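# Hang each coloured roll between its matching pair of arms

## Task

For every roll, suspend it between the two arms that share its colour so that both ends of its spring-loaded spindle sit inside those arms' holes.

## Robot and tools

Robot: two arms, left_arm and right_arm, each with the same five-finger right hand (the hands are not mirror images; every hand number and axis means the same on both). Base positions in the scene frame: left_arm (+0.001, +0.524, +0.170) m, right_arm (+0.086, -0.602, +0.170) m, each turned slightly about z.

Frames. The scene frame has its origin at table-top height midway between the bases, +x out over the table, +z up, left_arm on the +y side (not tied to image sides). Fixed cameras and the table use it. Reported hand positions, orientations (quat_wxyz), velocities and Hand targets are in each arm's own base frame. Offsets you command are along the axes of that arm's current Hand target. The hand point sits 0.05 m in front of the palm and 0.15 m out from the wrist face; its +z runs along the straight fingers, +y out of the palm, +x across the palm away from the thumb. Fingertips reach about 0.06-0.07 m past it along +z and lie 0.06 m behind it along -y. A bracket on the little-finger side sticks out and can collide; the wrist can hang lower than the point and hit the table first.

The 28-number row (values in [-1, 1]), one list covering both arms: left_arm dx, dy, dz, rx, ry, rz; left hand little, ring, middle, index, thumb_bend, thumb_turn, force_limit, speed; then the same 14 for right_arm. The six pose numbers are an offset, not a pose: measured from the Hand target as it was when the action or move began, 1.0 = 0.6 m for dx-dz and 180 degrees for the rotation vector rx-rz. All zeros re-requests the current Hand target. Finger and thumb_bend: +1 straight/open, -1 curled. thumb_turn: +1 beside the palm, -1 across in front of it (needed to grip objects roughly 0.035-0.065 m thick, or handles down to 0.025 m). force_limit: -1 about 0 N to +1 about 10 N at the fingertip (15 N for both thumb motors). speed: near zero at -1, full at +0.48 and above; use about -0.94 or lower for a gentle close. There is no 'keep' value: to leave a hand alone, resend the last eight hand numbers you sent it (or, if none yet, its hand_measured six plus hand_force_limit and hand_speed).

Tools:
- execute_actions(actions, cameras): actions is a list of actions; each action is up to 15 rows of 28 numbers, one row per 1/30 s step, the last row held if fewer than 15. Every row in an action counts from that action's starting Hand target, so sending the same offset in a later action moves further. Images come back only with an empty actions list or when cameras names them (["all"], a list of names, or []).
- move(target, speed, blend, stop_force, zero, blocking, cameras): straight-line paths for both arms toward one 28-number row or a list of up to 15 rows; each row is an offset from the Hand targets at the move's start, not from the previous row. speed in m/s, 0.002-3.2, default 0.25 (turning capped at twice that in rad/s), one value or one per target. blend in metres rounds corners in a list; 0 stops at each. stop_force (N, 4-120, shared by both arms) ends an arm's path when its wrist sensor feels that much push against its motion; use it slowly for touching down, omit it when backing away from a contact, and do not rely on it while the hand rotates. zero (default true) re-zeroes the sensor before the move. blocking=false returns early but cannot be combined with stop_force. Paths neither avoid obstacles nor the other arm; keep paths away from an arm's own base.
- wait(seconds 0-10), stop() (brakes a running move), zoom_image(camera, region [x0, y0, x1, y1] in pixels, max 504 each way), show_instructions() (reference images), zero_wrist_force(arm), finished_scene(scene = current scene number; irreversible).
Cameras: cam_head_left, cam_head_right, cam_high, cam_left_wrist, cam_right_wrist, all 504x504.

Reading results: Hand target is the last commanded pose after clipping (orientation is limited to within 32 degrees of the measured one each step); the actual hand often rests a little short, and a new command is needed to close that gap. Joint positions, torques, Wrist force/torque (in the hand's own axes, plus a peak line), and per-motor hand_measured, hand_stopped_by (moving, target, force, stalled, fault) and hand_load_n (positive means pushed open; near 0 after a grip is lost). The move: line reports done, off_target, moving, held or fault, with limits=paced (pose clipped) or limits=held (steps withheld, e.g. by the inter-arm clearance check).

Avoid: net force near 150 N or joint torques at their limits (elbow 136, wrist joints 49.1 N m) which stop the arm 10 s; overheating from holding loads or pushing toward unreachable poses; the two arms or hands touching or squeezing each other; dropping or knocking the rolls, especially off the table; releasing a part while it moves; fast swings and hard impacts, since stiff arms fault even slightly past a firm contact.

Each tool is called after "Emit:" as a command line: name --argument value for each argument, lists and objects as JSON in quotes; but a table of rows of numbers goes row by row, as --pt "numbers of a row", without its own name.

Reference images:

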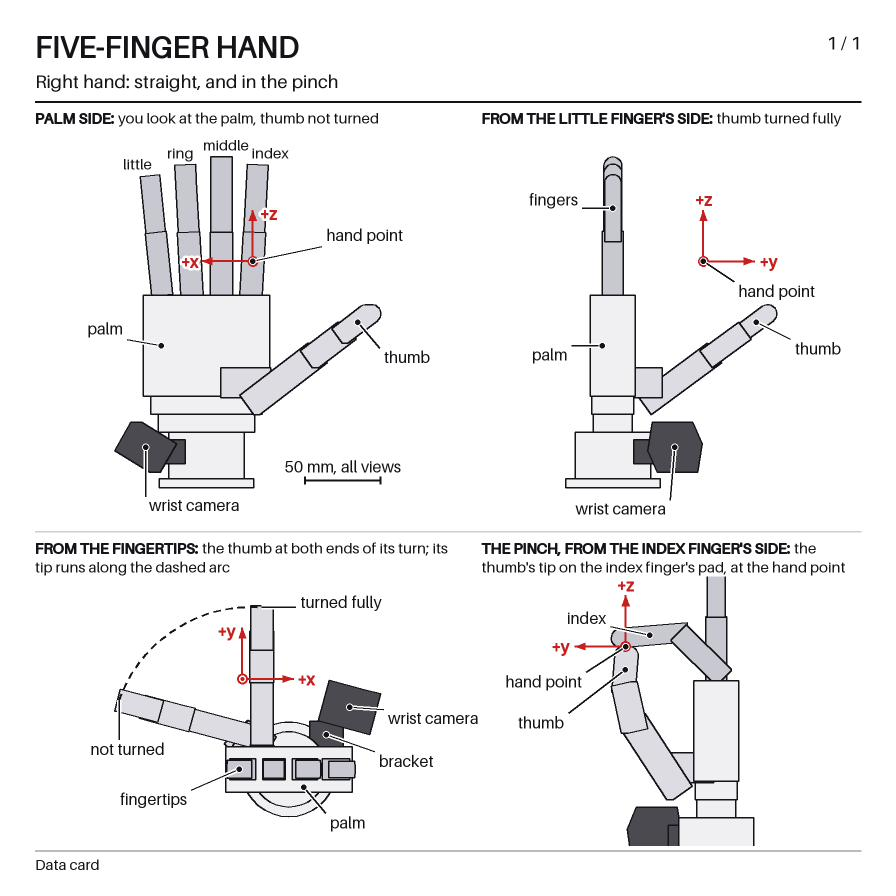

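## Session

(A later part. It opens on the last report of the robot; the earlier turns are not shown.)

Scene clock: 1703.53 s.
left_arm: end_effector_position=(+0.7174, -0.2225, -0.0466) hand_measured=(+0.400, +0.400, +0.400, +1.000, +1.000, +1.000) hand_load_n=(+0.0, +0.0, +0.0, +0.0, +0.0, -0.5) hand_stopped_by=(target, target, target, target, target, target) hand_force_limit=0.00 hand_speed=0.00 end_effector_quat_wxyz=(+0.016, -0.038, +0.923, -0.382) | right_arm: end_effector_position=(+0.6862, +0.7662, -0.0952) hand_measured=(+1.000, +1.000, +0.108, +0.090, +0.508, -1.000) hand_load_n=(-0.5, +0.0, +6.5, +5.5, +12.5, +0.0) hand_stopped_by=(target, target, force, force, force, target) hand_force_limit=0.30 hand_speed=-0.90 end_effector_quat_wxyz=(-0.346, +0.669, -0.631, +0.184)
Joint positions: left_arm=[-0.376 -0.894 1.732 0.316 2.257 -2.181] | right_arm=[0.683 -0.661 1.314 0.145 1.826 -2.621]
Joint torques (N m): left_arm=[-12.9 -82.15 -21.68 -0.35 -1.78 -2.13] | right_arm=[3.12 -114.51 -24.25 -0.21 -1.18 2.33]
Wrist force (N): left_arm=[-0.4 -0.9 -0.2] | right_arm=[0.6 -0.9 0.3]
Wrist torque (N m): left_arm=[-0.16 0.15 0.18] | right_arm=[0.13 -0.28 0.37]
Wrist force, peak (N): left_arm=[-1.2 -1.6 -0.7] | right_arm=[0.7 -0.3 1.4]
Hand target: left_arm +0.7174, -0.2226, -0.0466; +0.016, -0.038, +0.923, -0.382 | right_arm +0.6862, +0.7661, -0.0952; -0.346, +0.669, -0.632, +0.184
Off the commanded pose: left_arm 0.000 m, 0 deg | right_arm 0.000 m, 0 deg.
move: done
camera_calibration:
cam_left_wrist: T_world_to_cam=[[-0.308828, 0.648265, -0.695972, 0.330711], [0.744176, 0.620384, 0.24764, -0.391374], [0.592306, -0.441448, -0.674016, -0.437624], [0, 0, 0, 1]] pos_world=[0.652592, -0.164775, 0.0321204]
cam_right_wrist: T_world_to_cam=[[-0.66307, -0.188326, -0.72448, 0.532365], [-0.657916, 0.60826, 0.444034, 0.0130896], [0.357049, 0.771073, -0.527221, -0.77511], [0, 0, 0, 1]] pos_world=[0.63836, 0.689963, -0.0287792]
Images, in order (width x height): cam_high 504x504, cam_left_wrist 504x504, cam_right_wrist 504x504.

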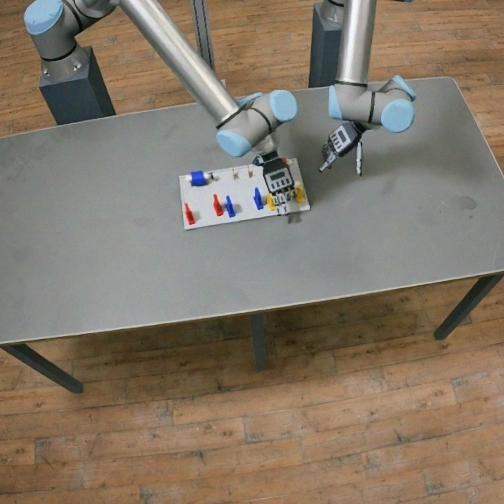

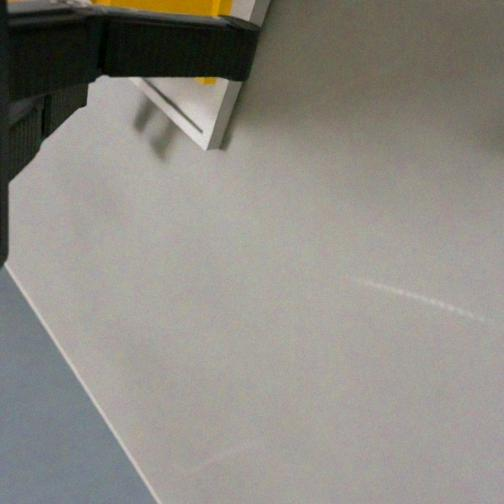

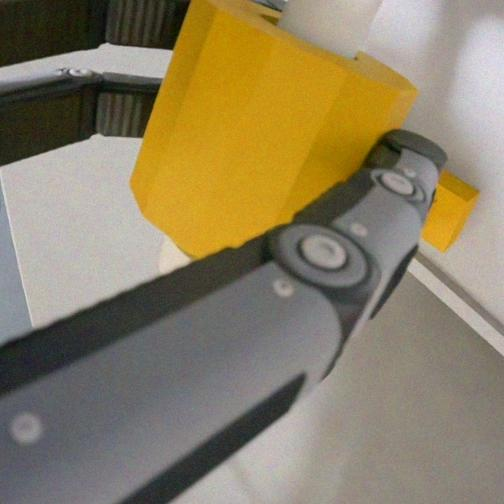

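Emit:
move --target '[-0.0003,-0.0166,0.0895,0,0,0,0.4,0.4,0.4,1,1,1,0,0, 0,0,0,0,0,0,1,1,-0.15,-0.15,0.25,-1,0.3,-0.9]' --speed 0.06 --stop_force 5 --cameras '["cam_high","cam_head_left","cam_left_wrist"]'

Emit:
zoom_image --camera "cam_high" --region '[260, 140, 340, 220]'

Emit:
zoom_image --camera "cam_head_left" --region '[150, 270, 290, 410]'

Scene clock: 1733.50 s.
left_arm: end_effector_position=(+0.7213, -0.2675, -0.0775) hand_measured=(+0.400, +0.400, +0.400, +1.000, +1.000, +1.000) hand_load_n=(+0.0, +0.0, +0.0, +0.0, +0.0, +0.0) hand_stopped_by=(target, target, target, target, target, target) hand_force_limit=0.00 hand_speed=0.00 end_effector_quat_wxyz=(+0.016, -0.038, +0.923, -0.382) | right_arm: end_effector_position=(+0.6862, +0.7661, -0.0952) hand_measured=(+1.000, +1.000, +0.108, +0.090, +0.508, -1.000) hand_load_n=(+0.0, +0.0, +6.5, +6.0, +12.5, +0.0) hand_stopped_by=(target, target, force, force, force, target) hand_force_limit=0.30 hand_speed=-0.90 end_effector_quat_wxyz=(-0.346, +0.669, -0.632, +0.184)
Joint positions: left_arm=[-0.436 -0.852 1.716 0.247 2.231 -2.25] | right_arm=[0.683 -0.661 1.315 0.144 1.826 -2.621]
Joint torques (N m): left_arm=[22.5 -93.65 -15.62 6.17 1.97 2.44] | right_arm=[-19.69 -122.58 -23.11 -0.35 -1.44 3.91]
Wrist force (N): left_arm=[-0.8 -0.7 -0.5] | right_arm=[0.3 -0.4 0.4]
Wrist torque (N m): left_arm=[-0.06 0.20 0.10] | right_arm=[0.20 -0.24 0.35]
Wrist force, peak (N): left_arm=[-1.2 -1.5 -0.1] | right_arm=[0.8 -0.6 1.1]
Hand target: left_arm +0.7213, -0.2675, -0.0775; +0.016, -0.038, +0.923, -0.382 | right_arm +0.6862, +0.7661, -0.0952; -0.346, +0.669, -0.632, +0.184
Off the commanded pose: left_arm 0.000 m, 0 deg | right_arm 0.000 m, 0 deg.
move: done
camera_calibration:
cam_left_wrist: T_world_to_cam=[[-0.308712, 0.648296, -0.695995, 0.339478], [0.744193, 0.62033, 0.247726, -0.358866], [0.592346, -0.441479, -0.67396, -0.480675], [0, 0, 0, 1]] pos_world=[0.656592, -0.209674, 0.00121991]
Images, in order (width x height): cam_head_left 504x504, cam_high 504x504, cam_left_wrist 504x504.

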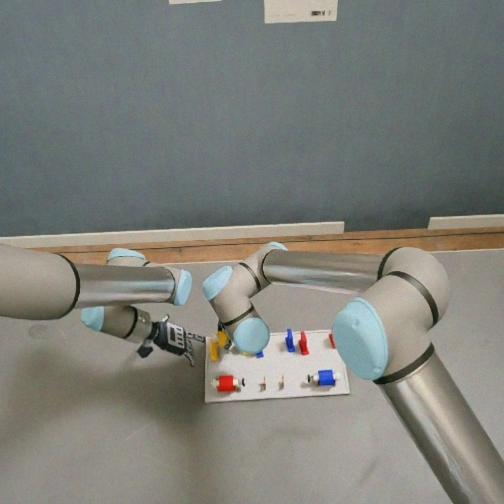

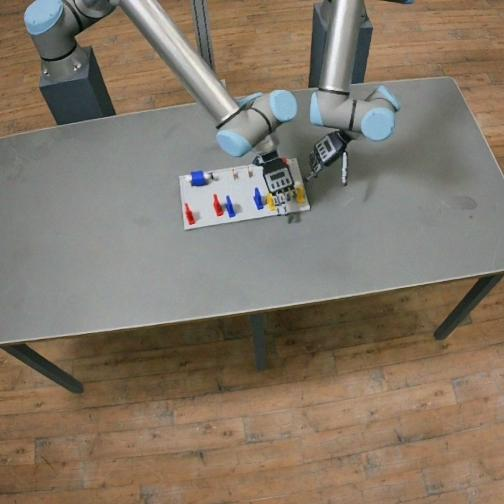

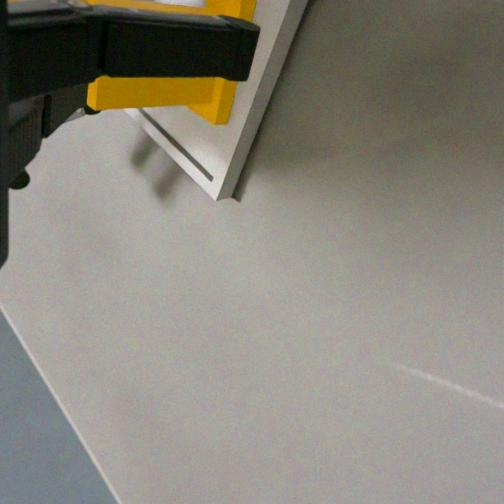

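Scaled by 6.300 from the camera's 504x504 image, which has a finer 720x720 frame.

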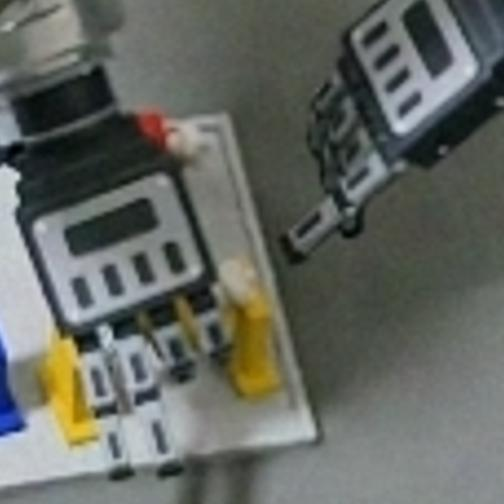

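Scaled by 3.600 from the camera's 504x504 image, which has a finer 720x720 frame.

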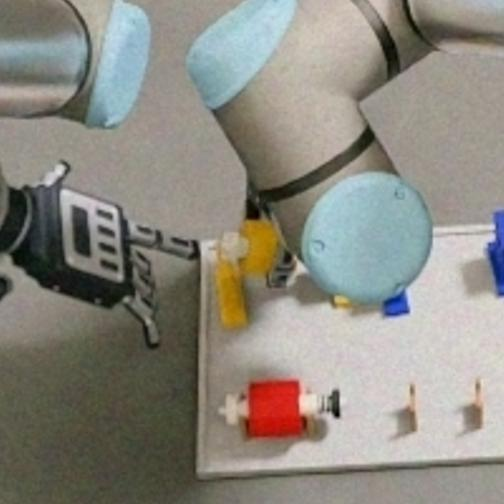

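Emit:
move --target '[-0.0067,-0.0236,0.0235,0,0,0,0.4,0.4,0.4,1,1,1,0,0, 0,0,0,0,0,0,1,1,-0.15,-0.15,0.25,-1,0.3,-0.9]' --speed 0.012 --stop_force 4 --cameras '["cam_high","cam_head_left","cam_head_right"]'

Emit:
zoom_image --camera "cam_head_left" --region '[180, 310, 250, 380]'

Emit:
zoom_image --camera "cam_high" --region '[270, 150, 330, 210]'

Emit:
zoom_image --camera "cam_head_right" --region '[180, 310, 260, 390]'

Scene clock: 1758.37 s.
left_arm: end_effector_position=(+0.7270, -0.2871, -0.0775) hand_measured=(+0.400, +0.400, +0.400, +1.000, +1.000, +1.000) hand_load_n=(+0.0, +0.0, +0.0, -2.5, +0.0, -0.5) hand_stopped_by=(target, target, target, target, target, target) hand_force_limit=0.00 hand_speed=0.00 end_effector_quat_wxyz=(+0.016, -0.038, +0.923, -0.382) | right_arm: end_effector_position=(+0.6862, +0.7661, -0.0952) hand_measured=(+1.000, +1.000, +0.108, +0.090, +0.508, -1.000) hand_load_n=(+0.0, +0.0, +6.5, +6.0, +12.0, -0.5) hand_stopped_by=(target, target, force, force, force, target) hand_force_limit=0.30 hand_speed=-0.90 end_effector_quat_wxyz=(-0.346, +0.669, -0.632, +0.184)
Joint positions: left_arm=[-0.459 -0.845 1.696 0.244 2.221 -2.275] | right_arm=[0.683 -0.661 1.315 0.144 1.826 -2.621]
Joint torques (N m): left_arm=[18.82 -82.52 -16.51 -0.68 1.2 2.9] | right_arm=[-18.16 -122.58 -23.01 -0.05 -1.4 3.71]
Wrist force (N): left_arm=[-0.8 0.6 -4.4] | right_arm=[0.6 -0.3 0.5]
Wrist torque (N m): left_arm=[0.04 0.18 0.17] | right_arm=[0.21 -0.28 0.36]
Wrist force, peak (N): left_arm=[-1.1 0.3 -4.7] | right_arm=[0.8 -0.6 0.8]
Hand target: left_arm +0.7270, -0.2871, -0.0775; +0.016, -0.038, +0.923, -0.382 | right_arm +0.6862, +0.7661, -0.0952; -0.346, +0.669, -0.632, +0.184
Off the commanded pose: left_arm 0.000 m, 0 deg | right_arm 0.000 m, 0 deg.
move: done
Images, in order (width x height): cam_head_left 504x504, cam_head_right 504x504, cam_high 504x504.

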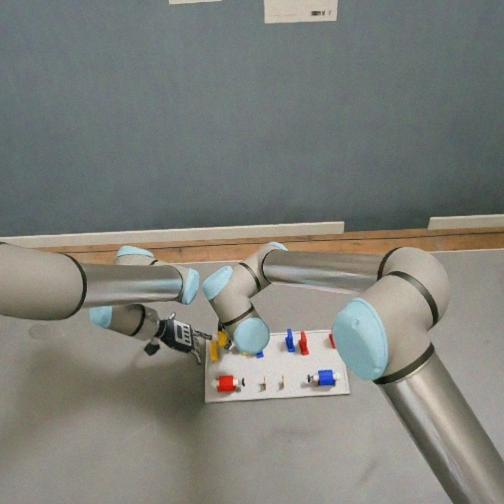

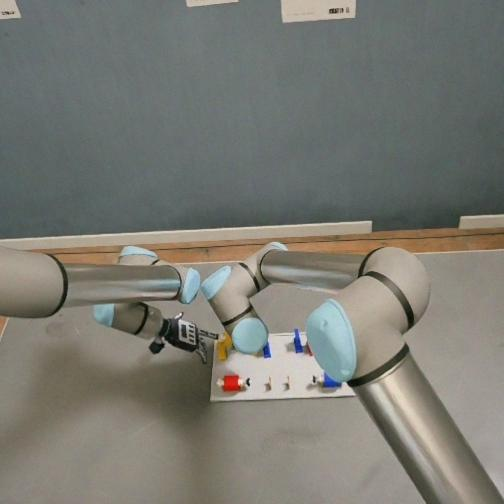

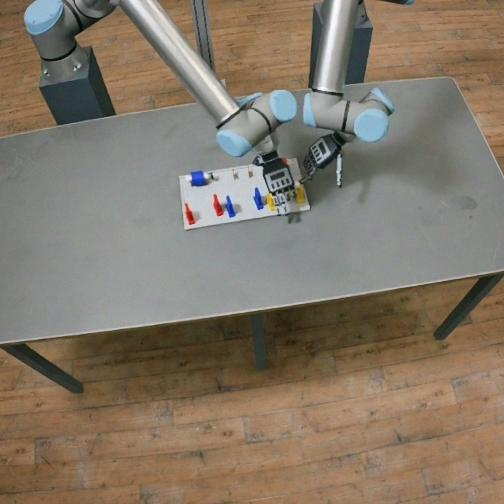

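Scaled by 7.200 from the camera's 504x504 image, which has a finer 720x720 frame.

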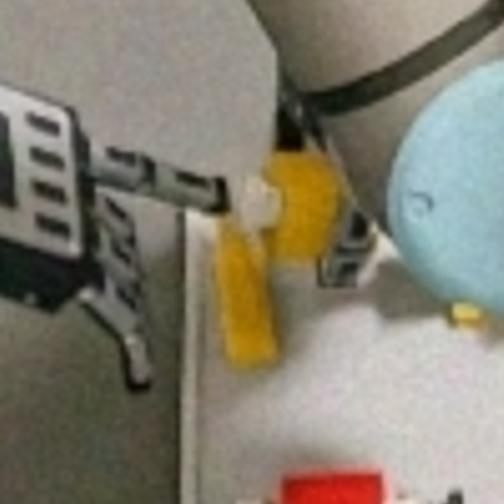

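Scaled by 8.400 from the camera's 504x504 image, which has a finer 720x720 frame.

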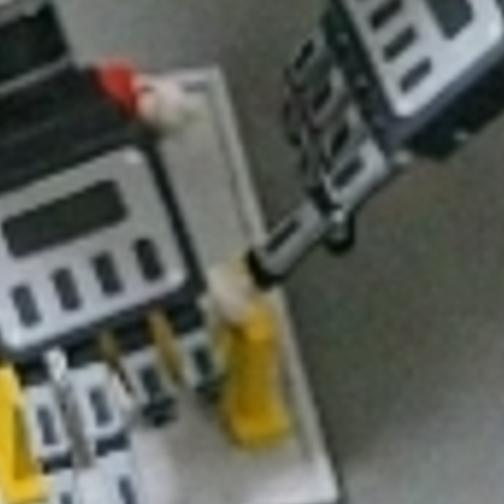

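Scaled by 6.300 from the camera's 504x504 image, which has a finer 720x720 frame.

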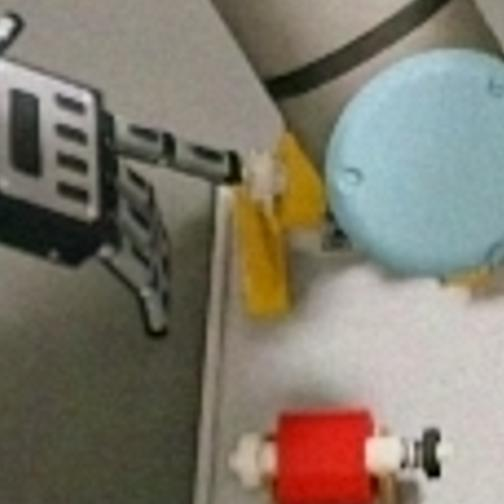

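Emit:
move --target '[0,-0.0014,0.0038,0,0,0,0.4,0.4,0.4,1,1,1,0,0, 0,0,0,0,0,0,1,1,-0.15,-0.15,0.25,-1,0.3,-0.9]' --speed 0.01 --stop_force 10

Emit:
move --target '[0,-0.0014,0.0038,0,0,0,0.4,0.4,0.4,1,1,1,0,0, 0,0,0,0,0,0,1,1,-0.15,-0.15,0.25,-1,0.3,-0.9]' --speed 0.01 --stop_force 10 --cameras '["cam_high","cam_head_left"]'

Emit:
zoom_image --camera "cam_head_left" --region '[190, 315, 240, 365]'

Emit:
zoom_image --camera "cam_high" --region '[280, 160, 330, 210]'

Scene clock: 1778.93 s.
left_arm: end_effector_position=(+0.7272, -0.2893, -0.0785) hand_measured=(+0.400, +0.400, +0.400, +1.000, +1.000, +1.000) hand_load_n=(+0.0, +0.0, +0.0, -3.0, +0.0, +0.0) hand_stopped_by=(target, target, target, target, target, target) hand_force_limit=0.00 hand_speed=0.00 end_effector_quat_wxyz=(+0.016, -0.038, +0.923, -0.382) | right_arm: end_effector_position=(+0.6862, +0.7661, -0.0952) hand_measured=(+1.000, +1.000, +0.108, +0.090, +0.508, -1.000) hand_load_n=(+0.0, +0.0, +6.5, +6.0, +12.0, +0.0) hand_stopped_by=(target, target, force, force, force, target) hand_force_limit=0.30 hand_speed=-0.90 end_effector_quat_wxyz=(-0.346, +0.669, -0.632, +0.184)
Joint positions: left_arm=[-0.462 -0.843 1.695 0.241 2.22 -2.279] | right_arm=[0.683 -0.661 1.315 0.144 1.826 -2.621]
Joint torques (N m): left_arm=[-10.14 -69.78 -28.46 1.66 0.4 1.16] | right_arm=[-19.18 -119.66 -23.1 0.02 -1.33 3.77]
Wrist force (N): left_arm=[-1.1 1.2 -5.5] | right_arm=[0.6 -0.5 0.3]
Wrist torque (N m): left_arm=[0.11 0.23 0.16] | right_arm=[0.19 -0.27 0.36]
Wrist force, peak (N): left_arm=[-1.1 0.7 -5.6] | right_arm=[0.4 -1.2 0.5]
Hand target: left_arm +0.7272, -0.2893, -0.0785; +0.016, -0.038, +0.923, -0.382 | right_arm +0.6862, +0.7661, -0.0952; -0.346, +0.669, -0.632, +0.184
Off the commanded pose: left_arm 0.000 m, 0 deg | right_arm 0.000 m, 0 deg.
move: done

Scene clock: 1780.00 s.
left_arm: end_effector_position=(+0.7274, -0.2915, -0.0796) hand_measured=(+0.400, +0.400, +0.400, +1.000, +1.000, +1.000) hand_load_n=(+0.0, +0.0, +0.0, -3.5, +0.0, +0.0) hand_stopped_by=(target, target, target, target, target, target) hand_force_limit=0.00 hand_speed=0.00 end_effector_quat_wxyz=(+0.016, -0.038, +0.923, -0.382) | right_arm: end_effector_position=(+0.6862, +0.7661, -0.0952) hand_measured=(+1.000, +1.000, +0.108, +0.090, +0.508, -1.000) hand_load_n=(+0.0, +0.0, +6.5, +6.0, +12.0, +0.0) hand_stopped_by=(target, target, force, force, force, target) hand_force_limit=0.30 hand_speed=-0.90 end_effector_quat_wxyz=(-0.346, +0.669, -0.632, +0.184)
Joint positions: left_arm=[-0.465 -0.841 1.693 0.239 2.219 -2.282] | right_arm=[0.683 -0.661 1.315 0.144 1.826 -2.621]
Joint torques (N m): left_arm=[-5.61 -73.9 -28.22 1.44 0.45 0.79] | right_arm=[-16.38 -120.81 -22.71 -0.05 -1.13 3.8]
Wrist force (N): left_arm=[-0.6 0.7 -6.8] | right_arm=[0.2 -0.7 0.6]
Wrist torque (N m): left_arm=[0.08 0.17 0.18] | right_arm=[0.14 -0.23 0.33]
Wrist force, peak (N): left_arm=[-0.6 0.7 -6.8] | right_arm=[0.4 -1.0 0.6]
Hand target: left_arm +0.7273, -0.2915, -0.0795; +0.016, -0.038, +0.923, -0.382 | right_arm +0.6862, +0.7661, -0.0952; -0.346, +0.669, -0.632, +0.184
Off the commanded pose: left_arm 0.000 m, 0 deg | right_arm 0.000 m, 0 deg.
move: done
Images, in order (width x height): cam_head_left 504x504, cam_high 504x504.

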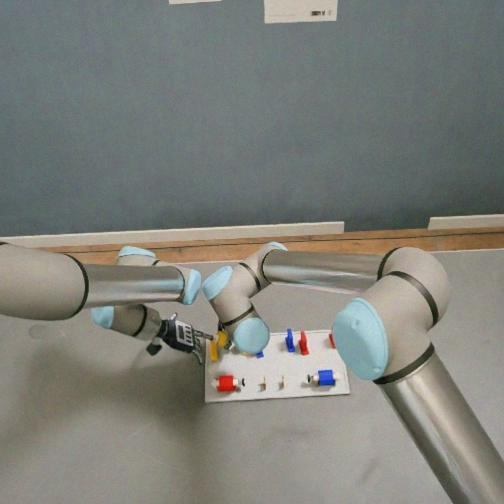

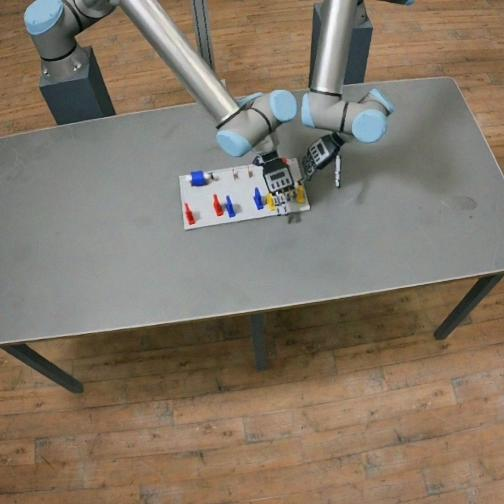

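Scaled by 10.080 from the camera's 504x504 image, which has a finer 720x720 frame.

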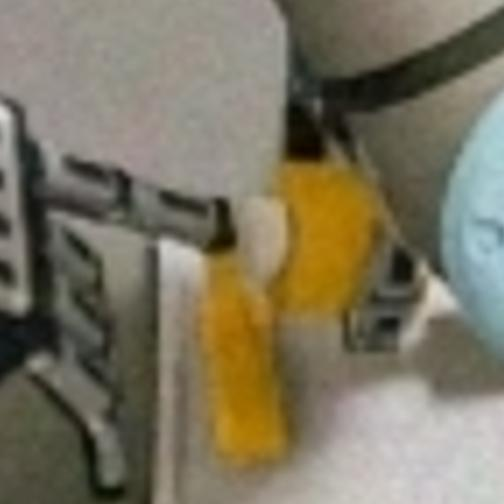

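Scaled by 10.080 from the camera's 504x504 image, which has a finer 720x720 frame.

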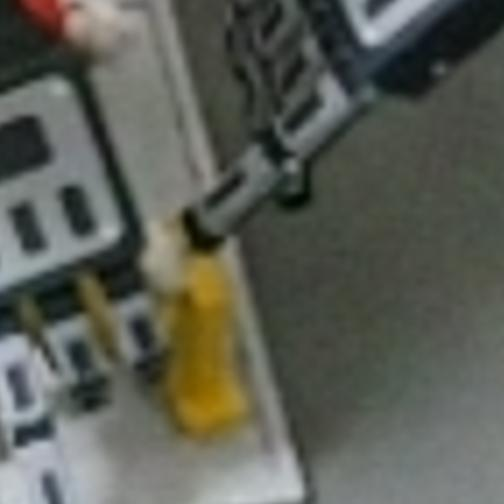

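Emit:
wait --seconds 0.1 --cameras '["cam_right_wrist","cam_left_wrist"]'

Emit:
zoom_image --camera "cam_right_wrist" --region '[120, 180, 280, 300]'

Emit:
zoom_image --camera "cam_right_wrist" --region '[230, 0, 500, 150]'

Scene clock: 1802.47 s.
left_arm: end_effector_position=(+0.7273, -0.2915, -0.0795) hand_measured=(+0.400, +0.400, +0.400, +1.000, +1.000, +1.000) hand_load_n=(+0.0, +0.0, +0.0, -3.5, +0.0, +0.0) hand_stopped_by=(target, target, target, target, target, target) hand_force_limit=0.00 hand_speed=0.00 end_effector_quat_wxyz=(+0.016, -0.038, +0.923, -0.382) | right_arm: end_effector_position=(+0.6862, +0.7661, -0.0952) hand_measured=(+1.000, +1.000, +0.108, +0.090, +0.508, -1.000) hand_load_n=(+0.0, +0.0, +6.5, +6.0, +12.0, +0.0) hand_stopped_by=(target, target, force, force, force, target) hand_force_limit=0.30 hand_speed=-0.90 end_effector_quat_wxyz=(-0.346, +0.669, -0.632, +0.184)
Joint positions: left_arm=[-0.465 -0.841 1.693 0.239 2.219 -2.282] | right_arm=[0.683 -0.661 1.315 0.144 1.826 -2.621]
Joint torques (N m): left_arm=[20.65 -83.3 -21.5 3.97 1.08 2.07] | right_arm=[-17.47 -121.19 -23.46 -0.05 -1.33 3.96]
Wrist force (N): left_arm=[-0.7 1.2 -6.2] | right_arm=[0.6 -0.2 0.4]
Wrist torque (N m): left_arm=[0.12 0.17 0.18] | right_arm=[0.23 -0.28 0.37]
Wrist force, peak (N): left_arm=[-0.8 0.7 -6.9] | right_arm=[0.5 -1.0 0.7]
Hand target: left_arm +0.7273, -0.2915, -0.0795; +0.016, -0.038, +0.923, -0.382 | right_arm +0.6862, +0.7661, -0.0952; -0.346, +0.669, -0.632, +0.184
Off the commanded pose: left_arm 0.000 m, 0 deg | right_arm 0.000 m, 0 deg.
wait: 0.10 s; at rest from the start
camera_calibration:
cam_left_wrist: T_world_to_cam=[[-0.308712, 0.648296, -0.695995, 0.355497], [0.744193, 0.62033, 0.247726, -0.347948], [0.592346, -0.441479, -0.67396, -0.496172], [0, 0, 0, 1]] pos_world=[0.662592, -0.233674, -0.00078009]
cam_right_wrist: T_world_to_cam=[[-0.663136, -0.188186, -0.724456, 0.532292], [-0.657839, 0.608253, 0.444157, 0.013109], [0.357069, 0.771112, -0.527151, -0.775071], [0, 0, 0, 1]] pos_world=[0.63836, 0.689863, -0.0287795]
Images, in order (width x height): cam_left_wrist 504x504, cam_right_wrist 504x504.

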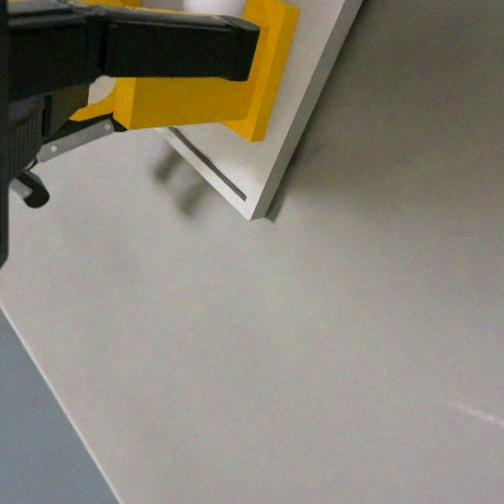

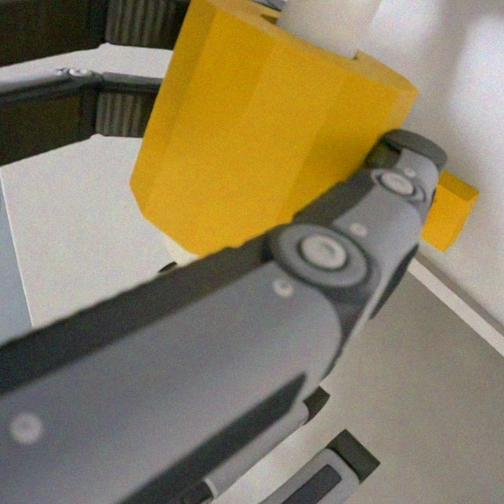

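Scaled by 3.150 from the camera's 504x504 image, which has a finer 720x720 frame.

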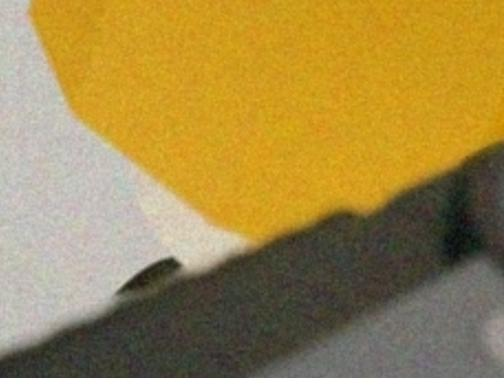

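Scaled by 1.867 from the camera's 504x504 image, which has a finer 720x720 frame.

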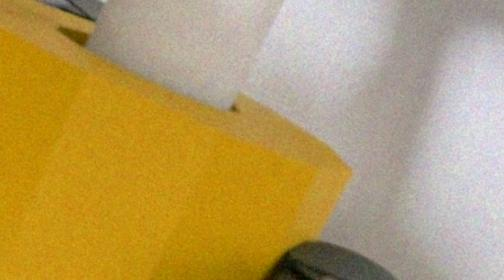

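Emit:
move --target '[0,-0.0014,0.0038,0,0,0,0.4,0.4,0.4,1,1,1,0,0, 0,0,0,0,0,0,1,1,-0.15,-0.15,0.25,-1,0.3,-0.9]' --speed 0.01 --stop_force 10 --cameras '["cam_right_wrist","cam_head_left"]'

Emit:
zoom_image --camera "cam_right_wrist" --region '[120, 180, 280, 300]'

Emit:
zoom_image --camera "cam_right_wrist" --region '[230, 0, 500, 150]'

Scene clock: 1814.40 s.
left_arm: end_effector_position=(+0.7275, -0.2937, -0.0806) hand_measured=(+0.400, +0.400, +0.400, +1.000, +1.000, +1.000) hand_load_n=(+0.0, +0.0, +0.0, -4.0, +0.0, -0.5) hand_stopped_by=(target, target, target, target, target, target) hand_force_limit=0.00 hand_speed=0.00 end_effector_quat_wxyz=(+0.016, -0.038, +0.923, -0.382) | right_arm: end_effector_position=(+0.6862, +0.7661, -0.0952) hand_measured=(+1.000, +1.000, +0.108, +0.090, +0.508, -1.000) hand_load_n=(+0.0, +0.0, +6.5, +6.0, +12.0, +0.0) hand_stopped_by=(target, target, force, force, force, target) hand_force_limit=0.30 hand_speed=-0.90 end_effector_quat_wxyz=(-0.346, +0.669, -0.632, +0.184)
Joint positions: left_arm=[-0.467 -0.84 1.692 0.237 2.217 -2.285] | right_arm=[0.683 -0.661 1.315 0.144 1.826 -2.621]
Joint torques (N m): left_arm=[-11.99 -70.4 -28.38 1.27 0.56 1.38] | right_arm=[-16.16 -119.77 -23.45 -0.01 -1.53 3.29]
Wrist force (N): left_arm=[-0.9 1.2 -7.6] | right_arm=[0.4 -0.5 0.8]
Wrist torque (N m): left_arm=[0.16 0.20 0.17] | right_arm=[0.14 -0.24 0.34]
Wrist force, peak (N): left_arm=[-0.9 1.6 -7.7] | right_arm=[0.9 -0.5 1.0]
Hand target: left_arm +0.7275, -0.2937, -0.0806; +0.016, -0.038, +0.923, -0.382 | right_arm +0.6862, +0.7661, -0.0952; -0.346, +0.669, -0.632, +0.184
Off the commanded pose: left_arm 0.000 m, 0 deg | right_arm 0.000 m, 0 deg.
move: done
camera_calibration:
cam_right_wrist: T_world_to_cam=[[-0.663136, -0.188186, -0.724456, 0.532292], [-0.657839, 0.608253, 0.444157, 0.013109], [0.357069, 0.771112, -0.527151, -0.775071], [0, 0, 0, 1]] pos_world=[0.63836, 0.689863, -0.0287795]
Images, in order (width x height): cam_head_left 504x504, cam_right_wrist 504x504.

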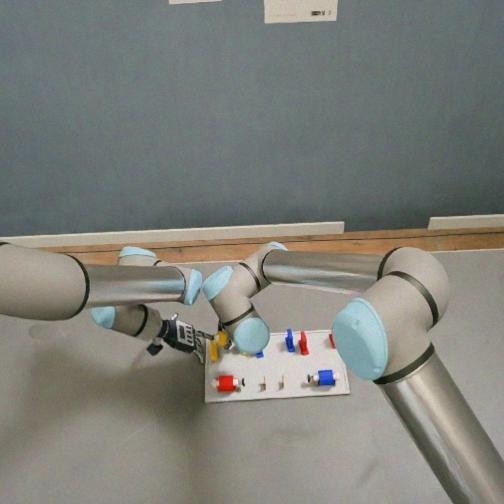

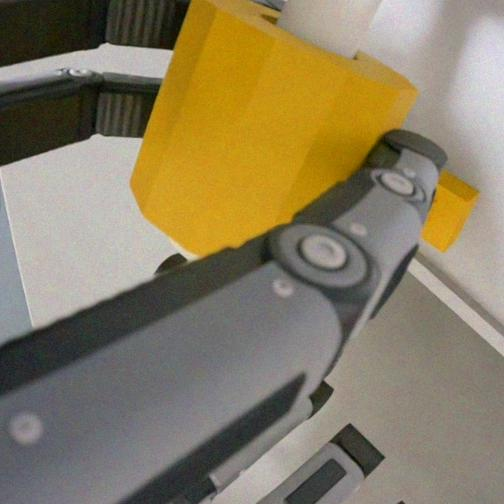

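Scaled by 3.150 from the camera's 504x504 image, which has a finer 720x720 frame.

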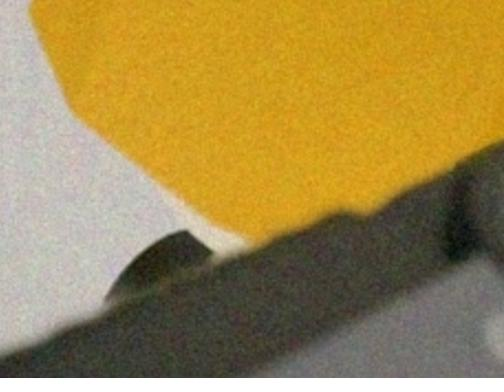

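Scaled by 1.867 from the camera's 504x504 image, which has a finer 720x720 frame.

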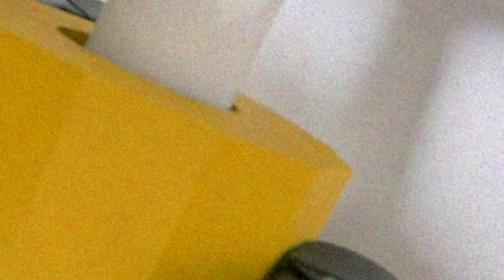

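Emit:
move --target '[0,0.0065,0.0053,0,0,0,0.4,0.4,0.4,1,1,1,0,0, -0.0005,0.0033,0.0033,0,0.0098,-0.0099,1,1,-0.15,-0.15,0.25,-1,0.3,-0.9]' --speed 0.01 --stop_force 8 --cameras '["cam_right_wrist","cam_head_left","cam_high"]'

Emit:
zoom_image --camera "cam_right_wrist" --region '[120, 180, 280, 300]'

Emit:
zoom_image --camera "cam_head_left" --region '[190, 315, 240, 365]'

Emit:
zoom_image --camera "cam_high" --region '[280, 160, 330, 210]'

Scene clock: 1866.00 s.
left_arm: end_effector_position=(+0.7275, -0.2933, -0.0840) hand_measured=(+0.400, +0.400, +0.400, +1.000, +1.000, +1.000) hand_load_n=(+0.0, +0.0, +0.0, -3.0, +0.0, -0.5) hand_stopped_by=(target, target, target, target, target, target) hand_force_limit=0.00 hand_speed=0.00 end_effector_quat_wxyz=(+0.016, -0.038, +0.923, -0.382) | right_arm: end_effector_position=(+0.6861, +0.7666, -0.0970) hand_measured=(+1.000, +1.000, +0.108, +0.090, +0.508, -1.000) hand_load_n=(+0.0, +0.0, +7.5, +5.5, +12.5, -1.0) hand_stopped_by=(target, target, force, force, force, target) hand_force_limit=0.30 hand_speed=-0.90 end_effector_quat_wxyz=(-0.338, +0.673, -0.628, +0.194)
Joint positions: left_arm=[-0.467 -0.836 1.693 0.232 2.218 -2.284] | right_arm=[0.689 -0.653 1.299 0.163 1.847 -2.633]
Joint torques (N m): left_arm=[13.51 -70.34 -17.35 -0.28 2.25 2.39] | right_arm=[15.99 -110.2 -41.87 2.01 2.21 -2.29]
Wrist force (N): left_arm=[-0.8 0.4 -10.9] | right_arm=[2.3 3.0 4.2]
Wrist torque (N m): left_arm=[0.36 0.19 0.10] | right_arm=[0.19 -0.37 0.48]
Wrist force, peak (N): left_arm=[-0.7 0.4 -11.6] | right_arm=[2.0 3.1 4.7]
Hand target: left_arm +0.7275, -0.2933, -0.0839; +0.016, -0.038, +0.923, -0.382 (not the last commanded pose) | right_arm +0.6861, +0.7666, -0.0970; -0.338, +0.673, -0.628, +0.194 (not the last commanded pose)
Off the commanded pose: left_arm 0.002 m, 0 deg | right_arm 0.001 m, 1 deg.
move: held (right_arm; a check stopped the path); limits=held
pose unreachable (right arm): on one or more control steps of this call, first in action 0 (counted from 0), this arm could not follow its commanded pose, so it was not sent that pose on those steps. It may still have moved: this result reports where it is.
cause: moving toward the commanded pose would bring a part of the arm too close to another arm (a part of this arm just beyond joint 4 (wrist 1) and a part of the left arm just beyond its joint 3 (elbow), 4 mm apart when this arm was first held).
camera_calibration:
cam_right_wrist: T_world_to_cam=[[-0.660382, -0.207942, -0.721565, 0.544631], [-0.659543, 0.620025, 0.424939, 0.00383766], [0.359025, 0.756524, -0.5466, -0.768399], [0, 0, 0, 1]] pos_world=[0.63807, 0.692185, -0.0286515]
Images, in order (width x height): cam_head_left 504x504, cam_high 504x504, cam_right_wrist 504x504.

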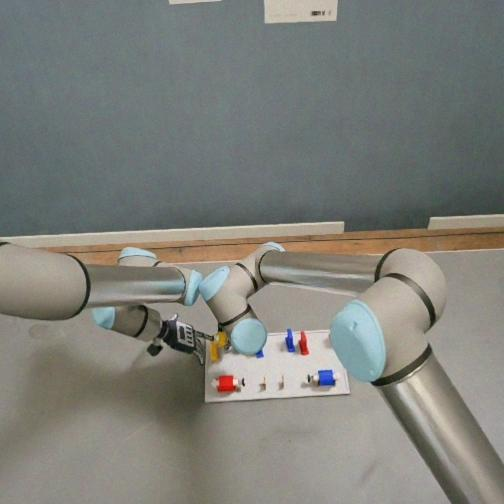

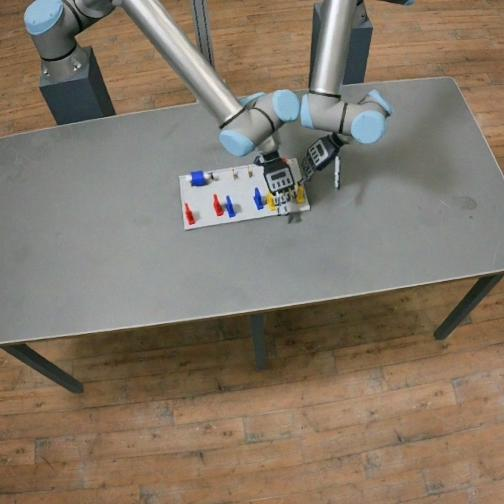

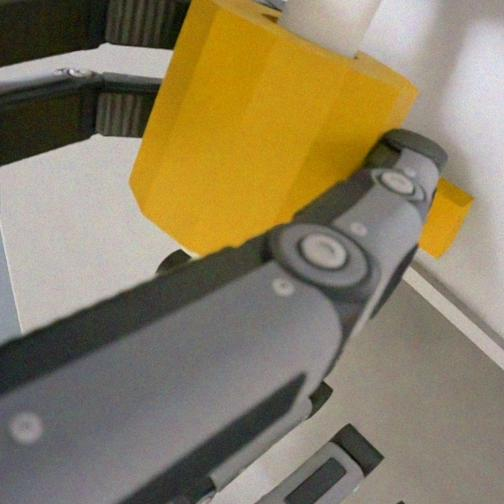

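Scaled by 3.150 from the camera's 504x504 image, which has a finer 720x720 frame.

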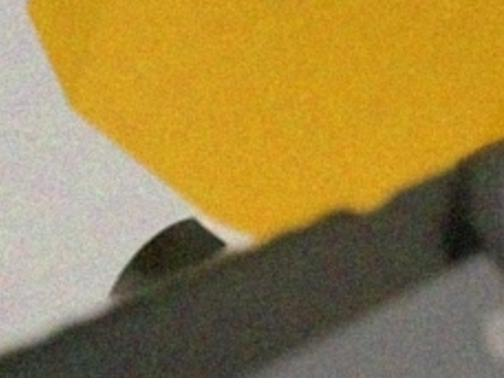

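Scaled by 10.080 from the camera's 504x504 image, which has a finer 720x720 frame.

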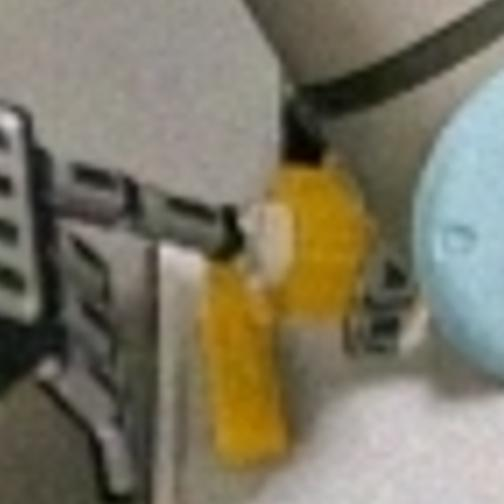

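Scaled by 10.080 from the camera's 504x504 image, which has a finer 720x720 frame.

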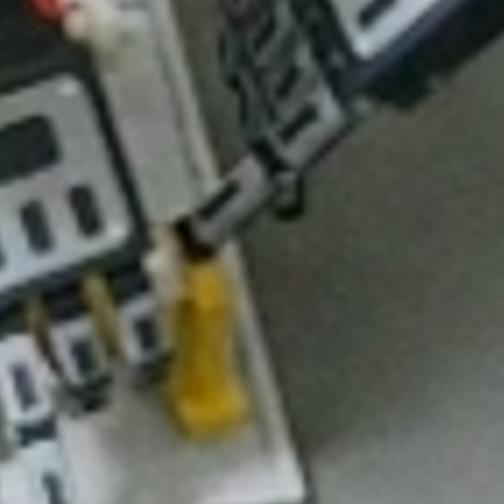

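Emit:
move --target '[0,0.0236,-0.0235,0,0,0,0.4,0.4,0.4,1,1,1,0,0, 0,0,0,0,0,0,1,1,-0.15,-0.15,0.25,-1,0.3,-0.9]' --speed 0.03

Emit:
move --target '[0,0.0296,0.0386,0.1111,0,0,0.4,0.4,0.4,1,1,1,0,0, 0,0,0,0,0,0,1,1,-0.15,-0.15,0.25,-1,0.3,-0.9]' --speed 0.06 --cameras '["cam_head_left","cam_high","cam_left_wrist","cam_right_wrist"]'

Emit:
zoom_image --camera "cam_head_left" --region '[160, 300, 250, 390]'

Emit:
zoom_image --camera "cam_high" --region '[270, 140, 350, 220]'

Scene clock: 1919.93 s.
left_arm: end_effector_position=(+0.7258, -0.2732, -0.0840) hand_measured=(+0.400, +0.400, +0.400, +1.000, +1.000, +1.000) hand_load_n=(+0.0, +0.0, +0.0, +0.0, +0.0, +0.0) hand_stopped_by=(target, target, target, target, target, target) hand_force_limit=0.00 hand_speed=0.00 end_effector_quat_wxyz=(+0.016, -0.038, +0.923, -0.382) | right_arm: end_effector_position=(+0.6861, +0.7666, -0.0970) hand_measured=(+1.000, +1.000, +0.108, +0.090, +0.508, -1.000) hand_load_n=(+0.0, +0.0, +7.0, +6.0, +12.5, +0.0) hand_stopped_by=(target, target, force, force, force, target) hand_force_limit=0.30 hand_speed=-0.90 end_effector_quat_wxyz=(-0.338, +0.673, -0.628, +0.194)
Joint positions: left_arm=[-0.441 -0.838 1.704 0.242 2.229 -2.256] | right_arm=[0.689 -0.653 1.299 0.163 1.847 -2.633]
Joint torques (N m): left_arm=[-18.72 -88.44 -26.18 3.33 -0.22 -2.01] | right_arm=[-12.9 -120.75 -25.01 0.91 0.84 1.86]
Wrist force (N): left_arm=[-0.8 -0.8 -0.2] | right_arm=[-0.3 -0.1 1.1]
Wrist torque (N m): left_arm=[-0.08 0.19 0.06] | right_arm=[0.16 -0.24 0.39]
Wrist force, peak (N): left_arm=[-0.8 0.6 -11.7] | right_arm=[2.1 3.4 4.8]
Hand target: left_arm +0.7259, -0.2734, -0.0840; +0.016, -0.038, +0.923, -0.382 | right_arm +0.6861, +0.7666, -0.0970; -0.338, +0.673, -0.628, +0.194
Off the commanded pose: left_arm 0.000 m, 0 deg | right_arm 0.000 m, 0 deg.
move: done

Scene clock: 1923.17 s.
left_arm: end_effector_position=(+0.7261, -0.2770, -0.1131) hand_measured=(+0.400, +0.400, +0.400, +1.000, +1.000, +1.000) hand_load_n=(+0.0, +0.0, +0.0, -0.5, +0.0, -0.5) hand_stopped_by=(target, target, target, target, target, target) hand_force_limit=0.00 hand_speed=0.00 end_effector_quat_wxyz=(+0.022, -0.035, +0.843, -0.537) | right_arm: end_effector_position=(+0.6861, +0.7666, -0.0970) hand_measured=(+1.000, +1.000, +0.108, +0.090, +0.508, -1.000) hand_load_n=(+0.0, +0.0, +6.5, +6.0, +12.0, +0.0) hand_stopped_by=(target, target, force, force, force, target) hand_force_limit=0.30 hand_speed=-0.90 end_effector_quat_wxyz=(-0.338, +0.673, -0.628, +0.194)
Joint positions: left_arm=[-0.352 -0.784 1.776 -0.156 2.535 -2.403] | right_arm=[0.689 -0.653 1.299 0.163 1.847 -2.633]
Joint torques (N m): left_arm=[-15.11 -92.55 -24.45 5.62 -1.46 1.73] | right_arm=[-19.35 -120.64 -25.95 1.16 0.6 3.28]
Wrist force (N): left_arm=[-1.0 -1.1 0.0] | right_arm=[0.3 -0.2 1.1]
Wrist torque (N m): left_arm=[-0.21 0.27 0.12] | right_arm=[0.14 -0.31 0.41]
Wrist force, peak (N): left_arm=[-1.6 -1.3 -0.2] | right_arm=[-0.3 0.1 1.5]
Hand target: left_arm +0.7262, -0.2772, -0.1129; +0.022, -0.035, +0.843, -0.537 | right_arm +0.6861, +0.7666, -0.0970; -0.338, +0.673, -0.628, +0.194
Off the commanded pose: left_arm 0.000 m, 0 deg | right_arm 0.000 m, 0 deg.
move: done
camera_calibration:
cam_left_wrist: T_world_to_cam=[[-0.285912, 0.370764, -0.883622, 0.207739], [0.739901, 0.671384, 0.0423015, -0.353725], [0.608934, -0.641698, -0.466286, -0.55566], [0, 0, 0, 1]] pos_world=[0.659477, -0.196103, -0.0605707]
cam_right_wrist: T_world_to_cam=[[-0.660382, -0.207942, -0.721565, 0.544631], [-0.659543, 0.620025, 0.424939, 0.00383766], [0.359025, 0.756524, -0.5466, -0.768399], [0, 0, 0, 1]] pos_world=[0.63807, 0.692185, -0.0286515]
Images, in order (width x height): cam_head_left 504x504, cam_high 504x504, cam_left_wrist 504x504, cam_right_wrist 504x504.

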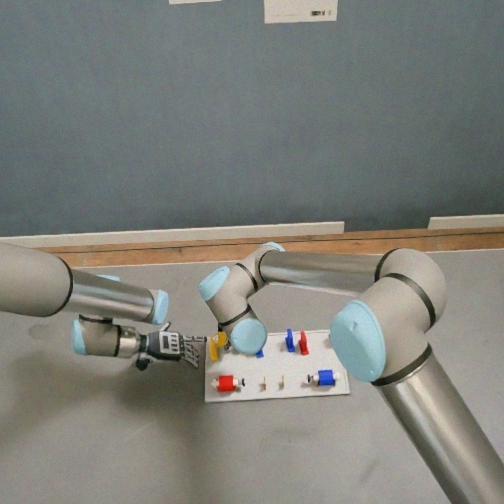

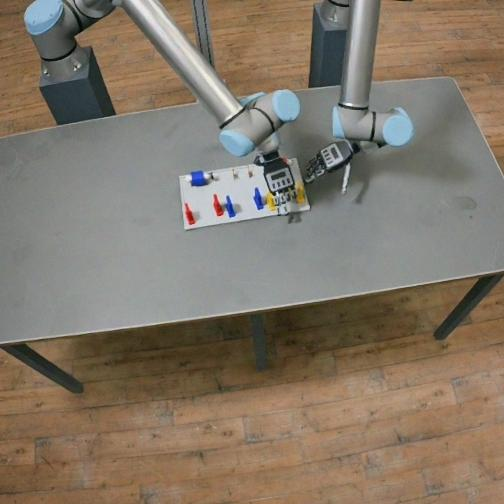

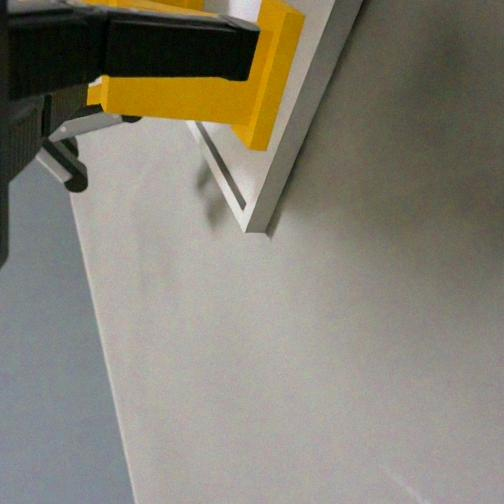

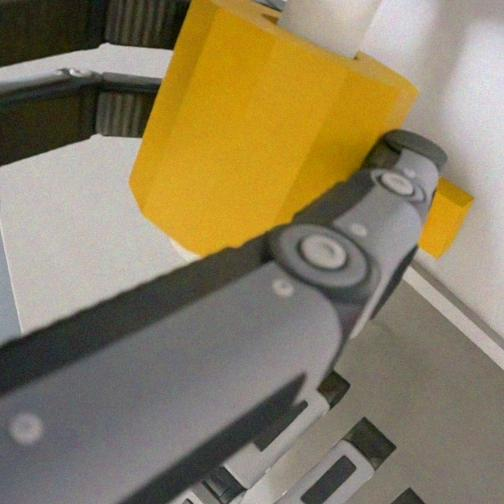

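Scaled by 5.600 from the camera's 504x504 image, which has a finer 720x720 frame.

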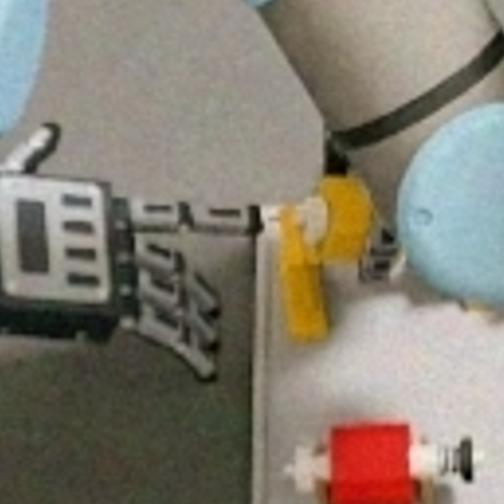

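Scaled by 6.300 from the camera's 504x504 image, which has a finer 720x720 frame.

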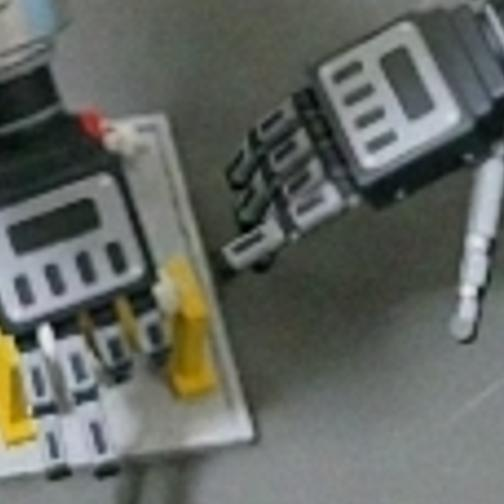

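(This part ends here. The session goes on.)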